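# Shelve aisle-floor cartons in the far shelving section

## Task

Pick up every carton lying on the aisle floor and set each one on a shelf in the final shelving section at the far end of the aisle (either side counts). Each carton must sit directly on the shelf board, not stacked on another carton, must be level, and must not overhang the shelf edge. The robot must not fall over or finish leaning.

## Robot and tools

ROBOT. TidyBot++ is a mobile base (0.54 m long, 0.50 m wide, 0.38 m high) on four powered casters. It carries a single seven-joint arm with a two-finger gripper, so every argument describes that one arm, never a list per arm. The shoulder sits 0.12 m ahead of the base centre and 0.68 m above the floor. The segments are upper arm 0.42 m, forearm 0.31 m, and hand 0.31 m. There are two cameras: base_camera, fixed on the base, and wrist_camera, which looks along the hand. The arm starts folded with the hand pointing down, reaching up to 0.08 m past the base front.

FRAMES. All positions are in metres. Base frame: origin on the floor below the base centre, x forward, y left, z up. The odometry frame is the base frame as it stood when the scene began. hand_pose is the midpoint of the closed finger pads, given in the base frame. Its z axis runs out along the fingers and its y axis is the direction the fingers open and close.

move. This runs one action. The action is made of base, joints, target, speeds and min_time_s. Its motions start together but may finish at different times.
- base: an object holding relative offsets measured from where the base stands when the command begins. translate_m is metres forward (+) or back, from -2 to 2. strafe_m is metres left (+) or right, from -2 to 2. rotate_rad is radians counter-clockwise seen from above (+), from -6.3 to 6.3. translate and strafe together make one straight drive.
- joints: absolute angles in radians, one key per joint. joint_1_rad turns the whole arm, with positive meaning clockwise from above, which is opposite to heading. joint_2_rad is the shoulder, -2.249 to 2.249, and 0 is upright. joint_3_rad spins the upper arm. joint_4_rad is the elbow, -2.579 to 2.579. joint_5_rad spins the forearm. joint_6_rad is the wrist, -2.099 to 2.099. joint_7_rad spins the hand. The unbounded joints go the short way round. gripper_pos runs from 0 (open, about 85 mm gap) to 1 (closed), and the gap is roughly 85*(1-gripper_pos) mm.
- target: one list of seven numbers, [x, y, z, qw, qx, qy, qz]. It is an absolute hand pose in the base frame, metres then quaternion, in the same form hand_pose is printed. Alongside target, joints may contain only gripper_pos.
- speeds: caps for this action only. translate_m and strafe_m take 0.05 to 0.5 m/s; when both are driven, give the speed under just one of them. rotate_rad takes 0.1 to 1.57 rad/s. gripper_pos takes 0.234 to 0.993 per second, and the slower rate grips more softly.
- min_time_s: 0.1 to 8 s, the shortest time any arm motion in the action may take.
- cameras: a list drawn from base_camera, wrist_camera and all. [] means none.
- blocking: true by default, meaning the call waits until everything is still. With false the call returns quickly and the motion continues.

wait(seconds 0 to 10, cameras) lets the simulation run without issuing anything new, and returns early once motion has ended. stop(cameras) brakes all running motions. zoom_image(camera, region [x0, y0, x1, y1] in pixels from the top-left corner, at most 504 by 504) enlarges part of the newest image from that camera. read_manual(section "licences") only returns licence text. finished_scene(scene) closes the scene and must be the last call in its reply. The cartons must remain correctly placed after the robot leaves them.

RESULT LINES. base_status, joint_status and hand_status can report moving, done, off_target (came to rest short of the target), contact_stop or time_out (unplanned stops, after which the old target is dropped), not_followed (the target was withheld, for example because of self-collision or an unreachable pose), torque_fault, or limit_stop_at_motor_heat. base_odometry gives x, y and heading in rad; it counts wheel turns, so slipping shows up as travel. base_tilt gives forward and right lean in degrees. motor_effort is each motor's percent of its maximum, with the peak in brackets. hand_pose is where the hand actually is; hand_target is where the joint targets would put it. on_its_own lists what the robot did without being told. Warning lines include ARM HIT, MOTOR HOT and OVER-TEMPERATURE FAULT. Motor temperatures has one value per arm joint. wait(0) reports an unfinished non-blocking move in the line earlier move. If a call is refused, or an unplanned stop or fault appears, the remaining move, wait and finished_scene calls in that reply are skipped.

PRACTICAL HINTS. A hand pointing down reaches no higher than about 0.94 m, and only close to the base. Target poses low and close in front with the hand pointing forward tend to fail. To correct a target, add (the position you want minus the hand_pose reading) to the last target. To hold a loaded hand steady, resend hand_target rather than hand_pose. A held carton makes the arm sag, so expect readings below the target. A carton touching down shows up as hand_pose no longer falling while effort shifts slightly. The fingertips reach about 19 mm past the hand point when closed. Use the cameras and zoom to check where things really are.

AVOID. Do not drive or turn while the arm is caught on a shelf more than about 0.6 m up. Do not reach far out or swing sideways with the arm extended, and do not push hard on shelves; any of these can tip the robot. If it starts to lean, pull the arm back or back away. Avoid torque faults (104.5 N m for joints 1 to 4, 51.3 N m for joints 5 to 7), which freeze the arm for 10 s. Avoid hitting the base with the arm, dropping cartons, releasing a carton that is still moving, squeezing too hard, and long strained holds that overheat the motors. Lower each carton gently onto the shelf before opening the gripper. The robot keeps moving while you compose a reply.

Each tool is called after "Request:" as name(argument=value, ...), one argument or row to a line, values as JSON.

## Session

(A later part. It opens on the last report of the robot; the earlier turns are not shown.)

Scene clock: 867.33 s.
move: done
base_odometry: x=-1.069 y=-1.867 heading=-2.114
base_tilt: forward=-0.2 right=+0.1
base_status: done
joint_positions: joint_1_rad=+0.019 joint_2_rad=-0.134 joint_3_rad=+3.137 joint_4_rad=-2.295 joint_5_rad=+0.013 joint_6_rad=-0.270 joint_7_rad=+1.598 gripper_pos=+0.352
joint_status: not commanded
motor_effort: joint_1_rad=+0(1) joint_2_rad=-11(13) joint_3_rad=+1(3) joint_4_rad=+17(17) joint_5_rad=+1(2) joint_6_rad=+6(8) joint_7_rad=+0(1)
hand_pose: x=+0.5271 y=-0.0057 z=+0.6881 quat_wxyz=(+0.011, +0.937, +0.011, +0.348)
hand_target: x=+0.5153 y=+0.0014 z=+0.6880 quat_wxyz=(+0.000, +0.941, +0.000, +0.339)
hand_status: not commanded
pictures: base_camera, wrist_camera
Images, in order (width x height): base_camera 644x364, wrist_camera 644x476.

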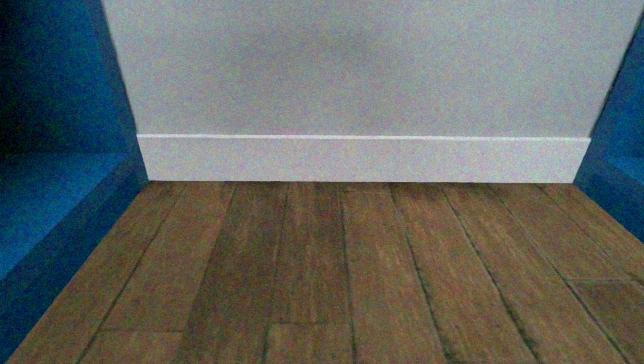

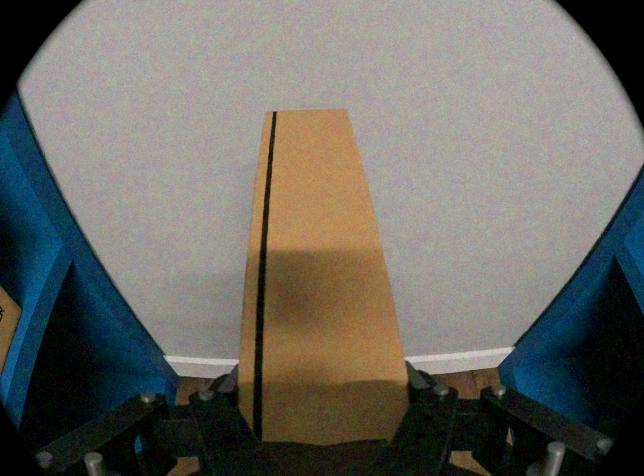

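Request:
move(
  joints={"joint_1_rad": 0.8},
  min_time_s=2.5,
  cameras=["wrist_camera"],
)

Request:
move(
  joints={"joint_1_rad": 1.57},
  min_time_s=2.5,
  cameras=["wrist_camera"],
)

Scene clock: 875.57 s.
move: done
base_odometry: x=-1.069 y=-1.867 heading=-2.114
base_tilt: forward=-0.2 right=+0.1
base_status: not commanded
joint_positions: joint_1_rad=+0.775 joint_2_rad=-0.134 joint_3_rad=+3.137 joint_4_rad=-2.295 joint_5_rad=+0.013 joint_6_rad=-0.270 joint_7_rad=+1.598 gripper_pos=+0.352
joint_status: all done
motor_effort: joint_1_rad=+0(2) joint_2_rad=-11(13) joint_3_rad=+1(2) joint_4_rad=+17(17) joint_5_rad=+2(2) joint_6_rad=+6(8) joint_7_rad=-1(1)
hand_pose: x=+0.4119 y=-0.2842 z=+0.6881 quat_wxyz=(+0.139, +0.875, -0.336, +0.319)
hand_target: x=+0.3961 y=-0.2833 z=+0.6880 quat_wxyz=(+0.132, +0.866, -0.367, +0.312)
hand_status: not commanded
Images, in order (width x height): wrist_camera 644x476.

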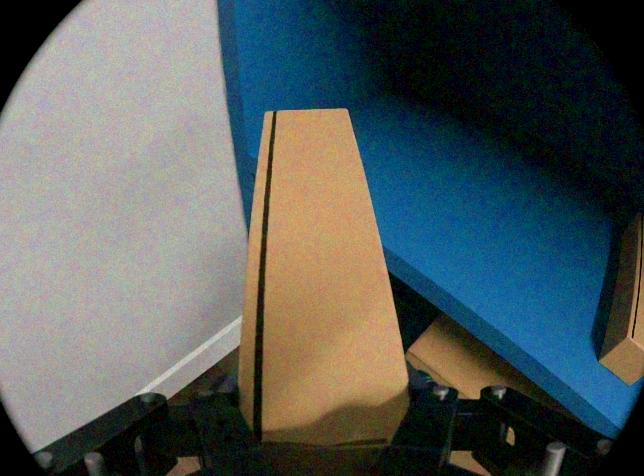

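Scene clock: 878.37 s.
move: done
base_odometry: x=-1.069 y=-1.867 heading=-2.114
base_tilt: forward=-0.2 right=+0.1
base_status: not commanded
joint_positions: joint_1_rad=+1.545 joint_2_rad=-0.134 joint_3_rad=+3.137 joint_4_rad=-2.295 joint_5_rad=+0.013 joint_6_rad=-0.270 joint_7_rad=+1.598 gripper_pos=+0.352
joint_status: all done
motor_effort: joint_1_rad=+0(2) joint_2_rad=-12(13) joint_3_rad=+2(2) joint_4_rad=+17(17) joint_5_rad=+1(2) joint_6_rad=+8(8) joint_7_rad=-1(1)
hand_pose: x=+0.1314 y=-0.4079 z=+0.6881 quat_wxyz=(+0.249, +0.685, -0.640, +0.243)
hand_target: x=+0.1207 y=-0.3963 z=+0.6880 quat_wxyz=(+0.239, +0.665, -0.665, +0.240)
hand_status: not commanded
Images, in order (width x height): wrist_camera 644x476.

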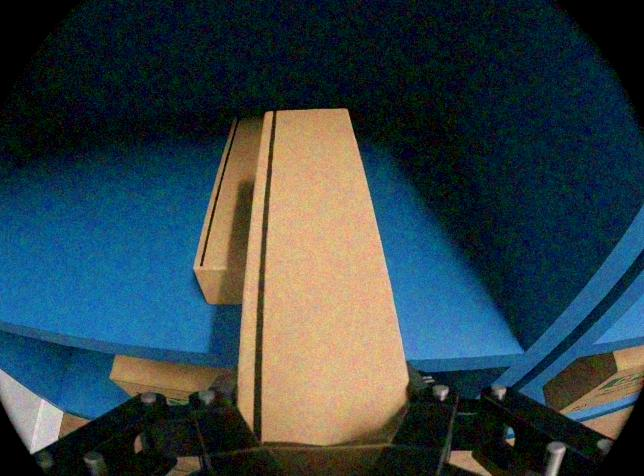

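Request:
move(
  base={"translate_m": 0.37},
  speeds={"translate_m": 0.25},
)

Request:
move(
  base={"strafe_m": -0.115},
  speeds={"strafe_m": 0.15},
  cameras=["all"],
)

Scene clock: 888.50 s.
move: done
base_odometry: x=-1.260 y=-2.184 heading=-2.114
base_tilt: forward=-0.2 right=+0.1
base_status: done
joint_positions: joint_1_rad=+1.549 joint_2_rad=-0.134 joint_3_rad=+3.137 joint_4_rad=-2.295 joint_5_rad=+0.013 joint_6_rad=-0.270 joint_7_rad=+1.598 gripper_pos=+0.352
joint_status: not commanded
motor_effort: joint_1_rad=+0(2) joint_2_rad=-11(13) joint_3_rad=+1(3) joint_4_rad=+18(18) joint_5_rad=+1(2) joint_6_rad=+6(8) joint_7_rad=+0(1)
hand_pose: x=+0.1299 y=-0.4079 z=+0.6881 quat_wxyz=(+0.249, +0.684, -0.641, +0.243)
hand_target: x=+0.1207 y=-0.3963 z=+0.6880 quat_wxyz=(+0.239, +0.665, -0.665, +0.240)
hand_status: not commanded
pictures: none

Scene clock: 889.90 s.
move: done
base_odometry: x=-1.358 y=-2.125 heading=-2.114
base_tilt: forward=-0.2 right=+0.1
base_status: done
joint_positions: joint_1_rad=+1.549 joint_2_rad=-0.136 joint_3_rad=+3.137 joint_4_rad=-2.296 joint_5_rad=+0.013 joint_6_rad=-0.271 joint_7_rad=+1.598 gripper_pos=+0.352
joint_status: not commanded
motor_effort: joint_1_rad=+0(1) joint_2_rad=-11(14) joint_3_rad=+1(2) joint_4_rad=+17(18) joint_5_rad=+1(2) joint_6_rad=+8(8) joint_7_rad=+0(1)
hand_pose: x=+0.1299 y=-0.4073 z=+0.6882 quat_wxyz=(+0.249, +0.684, -0.641, +0.243)
hand_target: x=+0.1207 y=-0.3963 z=+0.6880 quat_wxyz=(+0.239, +0.665, -0.665, +0.240)
hand_status: not commanded
pictures: base_camera, wrist_camera
Images, in order (width x height): base_camera 644x364, wrist_camera 644x476.

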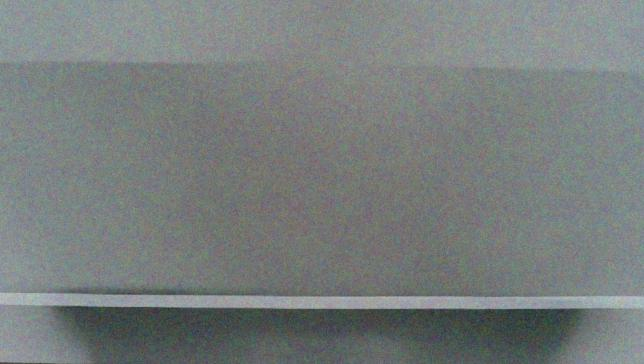

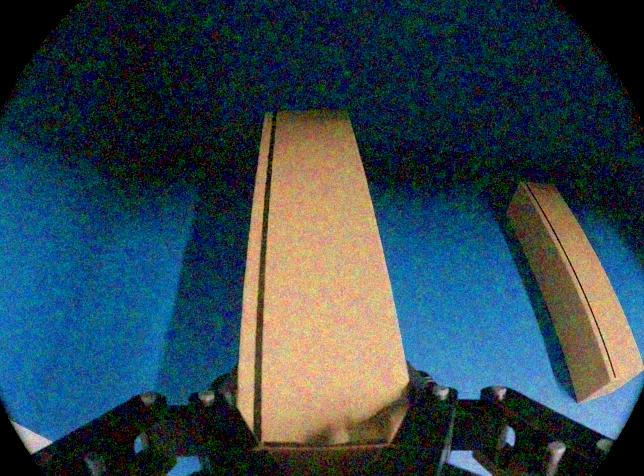

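Request:
move(
  base={"strafe_m": -0.03},
  speeds={"strafe_m": 0.1},
  joints={"joint_2_rad": 0.10, "joint_4_rad": -2.215, "joint_6_rad": -0.15},
  min_time_s=2.5,
  cameras=["wrist_camera"],
)

Scene clock: 903.20 s.
move: done
base_odometry: x=-1.384 y=-2.109 heading=-2.113
base_tilt: forward=-0.2 right=+0.1
base_status: done
joint_positions: joint_1_rad=+1.549 joint_2_rad=+0.075 joint_3_rad=+3.137 joint_4_rad=-2.245 joint_5_rad=+0.013 joint_6_rad=-0.207 joint_7_rad=+1.598 gripper_pos=+0.352
joint_status: all done
motor_effort: joint_1_rad=+0(1) joint_2_rad=-17(17) joint_3_rad=+1(2) joint_4_rad=+15(18) joint_5_rad=+1(2) joint_6_rad=+6(8) joint_7_rad=-1(1)
hand_pose: x=+0.1311 y=-0.4408 z=+0.6329 quat_wxyz=(+0.216, +0.696, -0.652, +0.211)
hand_target: x=+0.1207 y=-0.4682 z=+0.6448 quat_wxyz=(+0.234, +0.667, -0.667, +0.235)
hand_status: not commanded
Images, in order (width x height): wrist_camera 644x476.

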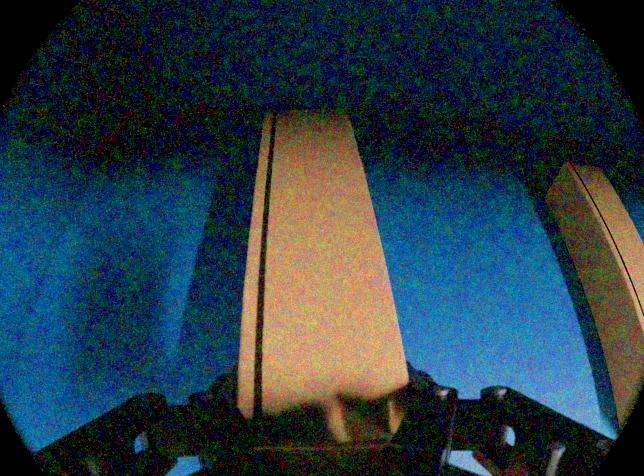

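Request:
move(
  joints={"joint_2_rad": 0.27, "joint_4_rad": -2.33, "joint_6_rad": 0.20},
  min_time_s=2.5,
)

Request:
move(
  joints={"joint_2_rad": 0.36, "joint_4_rad": -2.378, "joint_6_rad": 0.355},
  min_time_s=2,
  cameras=["wrist_camera"],
)

Scene clock: 916.93 s.
move: done
base_odometry: x=-1.384 y=-2.109 heading=-2.113
base_tilt: forward=-0.2 right=+0.1
base_status: not commanded
joint_positions: joint_1_rad=+1.549 joint_2_rad=+0.242 joint_3_rad=+3.137 joint_4_rad=-2.319 joint_5_rad=+0.013 joint_6_rad=+0.140 joint_7_rad=+1.598 gripper_pos=+0.352
joint_status: all done
motor_effort: joint_1_rad=+0(1) joint_2_rad=-19(21) joint_3_rad=+0(2) joint_4_rad=+13(17) joint_5_rad=+1(2) joint_6_rad=+6(8) joint_7_rad=+0(1)
hand_pose: x=+0.1335 y=-0.4785 z=+0.5936 quat_wxyz=(+0.250, +0.683, -0.639, +0.249)
hand_target: x=+0.1207 y=-0.4845 z=+0.5884 quat_wxyz=(+0.256, +0.659, -0.659, +0.256)
hand_status: not commanded
pictures: none

Scene clock: 919.23 s.
move: done
base_odometry: x=-1.384 y=-2.109 heading=-2.113
base_tilt: forward=-0.2 right=+0.1
base_status: not commanded
joint_positions: joint_1_rad=+1.549 joint_2_rad=+0.324 joint_3_rad=+3.137 joint_4_rad=-2.364 joint_5_rad=+0.013 joint_6_rad=+0.298 joint_7_rad=+1.598 gripper_pos=+0.352
joint_status: all done
motor_effort: joint_1_rad=+0(1) joint_2_rad=-20(22) joint_3_rad=+2(2) joint_4_rad=+11(14) joint_5_rad=+1(2) joint_6_rad=+7(9) joint_7_rad=-1(1)
hand_pose: x=+0.1343 y=-0.4841 z=+0.5708 quat_wxyz=(+0.260, +0.679, -0.635, +0.260)
hand_target: x=+0.1207 y=-0.4858 z=+0.5605 quat_wxyz=(+0.262, +0.657, -0.657, +0.262)
hand_status: not commanded
Images, in order (width x height): wrist_camera 644x476.

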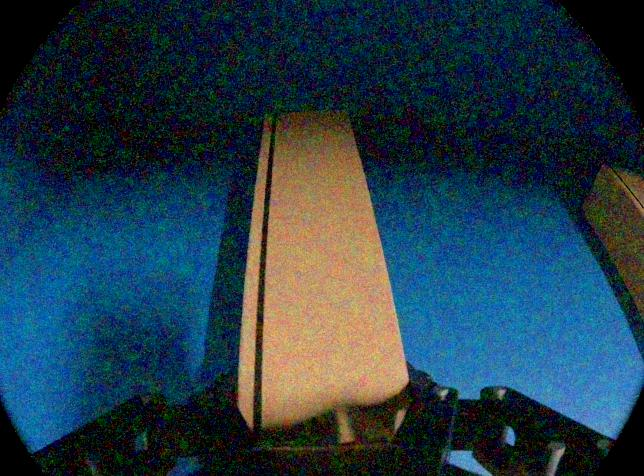

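Request:
move(
  joints={"joint_2_rad": 0.385, "joint_4_rad": -2.385, "joint_6_rad": 0.34},
  min_time_s=1.5,
)

Request:
move(
  joints={"joint_2_rad": 0.41, "joint_4_rad": -2.39, "joint_6_rad": 0.33},
  min_time_s=1.5,
  cameras=["wrist_camera"],
)

Scene clock: 927.43 s.
move: done
base_odometry: x=-1.384 y=-2.109 heading=-2.113
base_tilt: forward=-0.2 right=+0.1
base_status: not commanded
joint_positions: joint_1_rad=+1.549 joint_2_rad=+0.327 joint_3_rad=+3.137 joint_4_rad=-2.364 joint_5_rad=+0.013 joint_6_rad=+0.302 joint_7_rad=+1.598 gripper_pos=+0.352
joint_status: all done
motor_effort: joint_1_rad=-1(1) joint_2_rad=-16(20) joint_3_rad=+1(2) joint_4_rad=+9(12) joint_5_rad=+1(2) joint_6_rad=+4(7) joint_7_rad=+0(1)
hand_pose: x=+0.1343 y=-0.4844 z=+0.5698 quat_wxyz=(+0.260, +0.679, -0.635, +0.260)
hand_target: x=+0.1207 y=-0.4754 z=+0.5431 quat_wxyz=(+0.246, +0.663, -0.663, +0.247)
hand_status: not commanded
pictures: none

Scene clock: 929.23 s.
move: done
base_odometry: x=-1.384 y=-2.109 heading=-2.113
base_tilt: forward=-0.2 right=+0.1
base_status: not commanded
joint_positions: joint_1_rad=+1.549 joint_2_rad=+0.330 joint_3_rad=+3.137 joint_4_rad=-2.364 joint_5_rad=+0.013 joint_6_rad=+0.304 joint_7_rad=+1.598 gripper_pos=+0.352
joint_status: all done
motor_effort: joint_1_rad=-1(2) joint_2_rad=-12(17) joint_3_rad=+0(1) joint_4_rad=+8(10) joint_5_rad=+1(2) joint_6_rad=+3(5) joint_7_rad=+0(1)
hand_pose: x=+0.1344 y=-0.4847 z=+0.5691 quat_wxyz=(+0.260, +0.679, -0.635, +0.260)
hand_target: x=+0.1207 y=-0.4667 z=+0.5278 quat_wxyz=(+0.233, +0.668, -0.668, +0.233)
hand_status: not commanded
Images, in order (width x height): wrist_camera 644x476.

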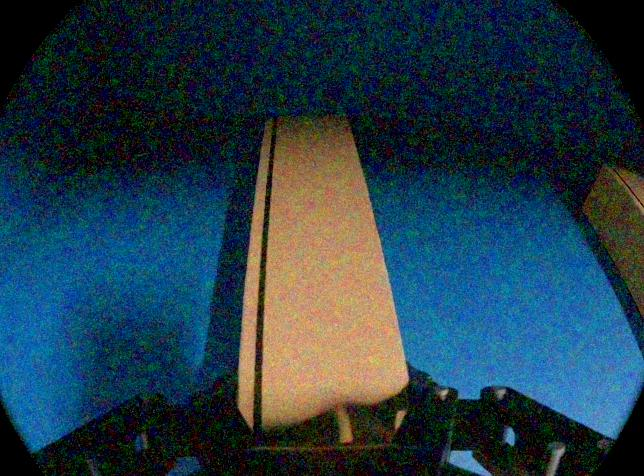

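Request:
move(
  joints={"joint_2_rad": 0.38, "joint_4_rad": -2.37, "joint_6_rad": 0.17},
  min_time_s=1,
)

Request:
move(
  joints={"joint_2_rad": 0.335, "joint_4_rad": -2.36, "joint_6_rad": 0.27},
  min_time_s=1,
  cameras=["wrist_camera"],
)

Scene clock: 938.60 s.
move: done
base_odometry: x=-1.384 y=-2.110 heading=-2.113
base_tilt: forward=-0.2 right=+0.1
base_status: not commanded
joint_positions: joint_1_rad=+1.549 joint_2_rad=+0.326 joint_3_rad=+3.137 joint_4_rad=-2.348 joint_5_rad=+0.013 joint_6_rad=+0.267 joint_7_rad=+1.598 gripper_pos=+0.352
joint_status: all done
motor_effort: joint_1_rad=+0(1) joint_2_rad=-7(14) joint_3_rad=+3(3) joint_4_rad=+5(8) joint_5_rad=+1(2) joint_6_rad=-2(4) joint_7_rad=+1(1)
hand_pose: x=+0.1342 y=-0.4846 z=+0.5685 quat_wxyz=(+0.254, +0.682, -0.638, +0.254)
hand_target: x=+0.1207 y=-0.4418 z=+0.5185 quat_wxyz=(+0.196, +0.679, -0.679, +0.196)
hand_status: not commanded
pictures: none

Scene clock: 939.90 s.
move: done
base_odometry: x=-1.384 y=-2.110 heading=-2.113
base_tilt: forward=-0.2 right=+0.1
base_status: not commanded
joint_positions: joint_1_rad=+1.549 joint_2_rad=+0.325 joint_3_rad=+3.137 joint_4_rad=-2.348 joint_5_rad=+0.013 joint_6_rad=+0.267 joint_7_rad=+1.598 gripper_pos=+0.352
joint_status: all done
motor_effort: joint_1_rad=+1(1) joint_2_rad=-13(14) joint_3_rad=+2(3) joint_4_rad=+9(9) joint_5_rad=+1(1) joint_6_rad=+2(3) joint_7_rad=+0(1)
hand_pose: x=+0.1342 y=-0.4848 z=+0.5691 quat_wxyz=(+0.254, +0.682, -0.637, +0.254)
hand_target: x=+0.1207 y=-0.4786 z=+0.5609 quat_wxyz=(+0.248, +0.662, -0.662, +0.248)
hand_status: not commanded
Images, in order (width x height): wrist_camera 644x476.

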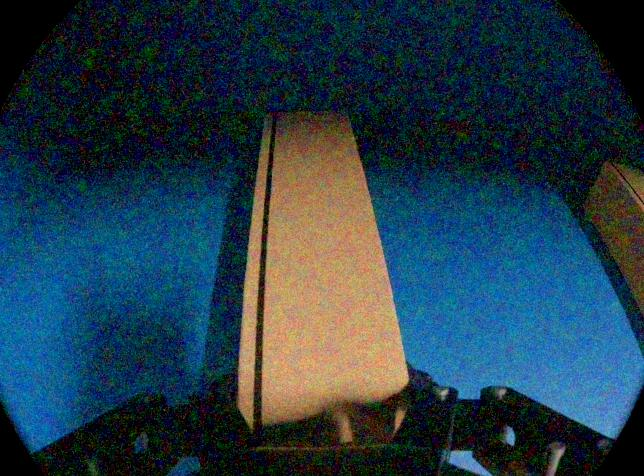

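Request:
move(
  joints={"gripper_pos": 0.25},
  speeds={"gripper_pos": 0.234},
)

Request:
move(
  joints={"gripper_pos": 0.0},
)

Request:
move(
  joints={"joint_2_rad": -0.10, "joint_4_rad": -2.375, "joint_6_rad": -0.13},
  min_time_s=2.5,
)

Request:
move(
  base={"strafe_m": 0.15},
  speeds={"strafe_m": 0.2},
  cameras=["wrist_camera"],
)

Scene clock: 945.20 s.
move: done
base_odometry: x=-1.384 y=-2.110 heading=-2.113
base_tilt: forward=-0.2 right=+0.1
base_status: not commanded
joint_positions: joint_1_rad=+1.549 joint_2_rad=+0.328 joint_3_rad=+3.137 joint_4_rad=-2.352 joint_5_rad=+0.013 joint_6_rad=+0.267 joint_7_rad=+1.598 gripper_pos=+0.251
joint_status: all done
motor_effort: joint_1_rad=+0(1) joint_2_rad=-21(22) joint_3_rad=+1(2) joint_4_rad=+11(11) joint_5_rad=+1(2) joint_6_rad=+6(7) joint_7_rad=+0(1)
hand_pose: x=+0.1339 y=-0.4827 z=+0.5664 quat_wxyz=(+0.252, +0.682, -0.638, +0.252)
hand_target: x=+0.1207 y=-0.4786 z=+0.5609 quat_wxyz=(+0.248, +0.662, -0.662, +0.248)
hand_status: not commanded
pictures: none

Scene clock: 946.13 s.
move: done
base_odometry: x=-1.384 y=-2.110 heading=-2.113
base_tilt: forward=-0.2 right=+0.1
base_status: not commanded
joint_positions: joint_1_rad=+1.549 joint_2_rad=+0.328 joint_3_rad=+3.137 joint_4_rad=-2.352 joint_5_rad=+0.013 joint_6_rad=+0.267 joint_7_rad=+1.598 gripper_pos=+0.000
joint_status: all done
motor_effort: joint_1_rad=+0(1) joint_2_rad=-20(21) joint_3_rad=+1(1) joint_4_rad=+11(11) joint_5_rad=+1(2) joint_6_rad=+6(7) joint_7_rad=-1(1)
hand_pose: x=+0.1339 y=-0.4827 z=+0.5664 quat_wxyz=(+0.252, +0.682, -0.638, +0.252)
hand_target: x=+0.1207 y=-0.4786 z=+0.5609 quat_wxyz=(+0.248, +0.662, -0.662, +0.248)
hand_status: not commanded
pictures: none

Scene clock: 948.97 s.
move: done
base_odometry: x=-1.384 y=-2.110 heading=-2.113
base_tilt: forward=-0.2 right=+0.1
base_status: not commanded
joint_positions: joint_1_rad=+1.549 joint_2_rad=-0.069 joint_3_rad=+3.137 joint_4_rad=-2.361 joint_5_rad=+0.013 joint_6_rad=-0.083 joint_7_rad=+1.598 gripper_pos=+0.000
joint_status: all done
motor_effort: joint_1_rad=+0(1) joint_2_rad=-12(22) joint_3_rad=+1(2) joint_4_rad=+16(16) joint_5_rad=+1(2) joint_6_rad=+6(8) joint_7_rad=+0(1)
hand_pose: x=+0.1309 y=-0.4229 z=+0.6698 quat_wxyz=(+0.267, +0.677, -0.634, +0.262)
hand_target: x=+0.1207 y=-0.4067 z=+0.6663 quat_wxyz=(+0.254, +0.660, -0.660, +0.255)
hand_status: not commanded
pictures: none

Scene clock: 950.47 s.
move: done
base_odometry: x=-1.256 y=-2.187 heading=-2.114
base_tilt: forward=-0.2 right=+0.1
base_status: done
joint_positions: joint_1_rad=+1.550 joint_2_rad=-0.077 joint_3_rad=+3.137 joint_4_rad=-2.368 joint_5_rad=+0.013 joint_6_rad=-0.088 joint_7_rad=+1.598 gripper_pos=+0.000
joint_status: not commanded
motor_effort: joint_1_rad=+0(1) joint_2_rad=-11(14) joint_3_rad=+1(2) joint_4_rad=+16(17) joint_5_rad=+1(2) joint_6_rad=+7(8) joint_7_rad=-1(1)
hand_pose: x=+0.1307 y=-0.4188 z=+0.6690 quat_wxyz=(+0.266, +0.677, -0.634, +0.261)
hand_target: x=+0.1207 y=-0.4067 z=+0.6663 quat_wxyz=(+0.254, +0.660, -0.660, +0.255)
hand_status: not commanded
Images, in order (width x height): wrist_camera 644x476.

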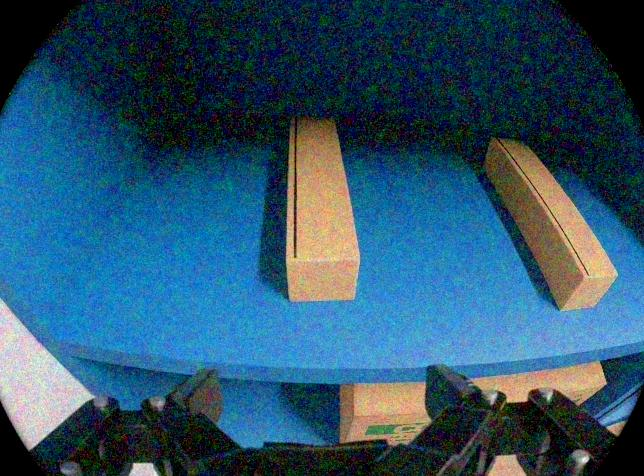

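Request:
finished_scene(
  scene=1,
)

The scene is finished: the task was done.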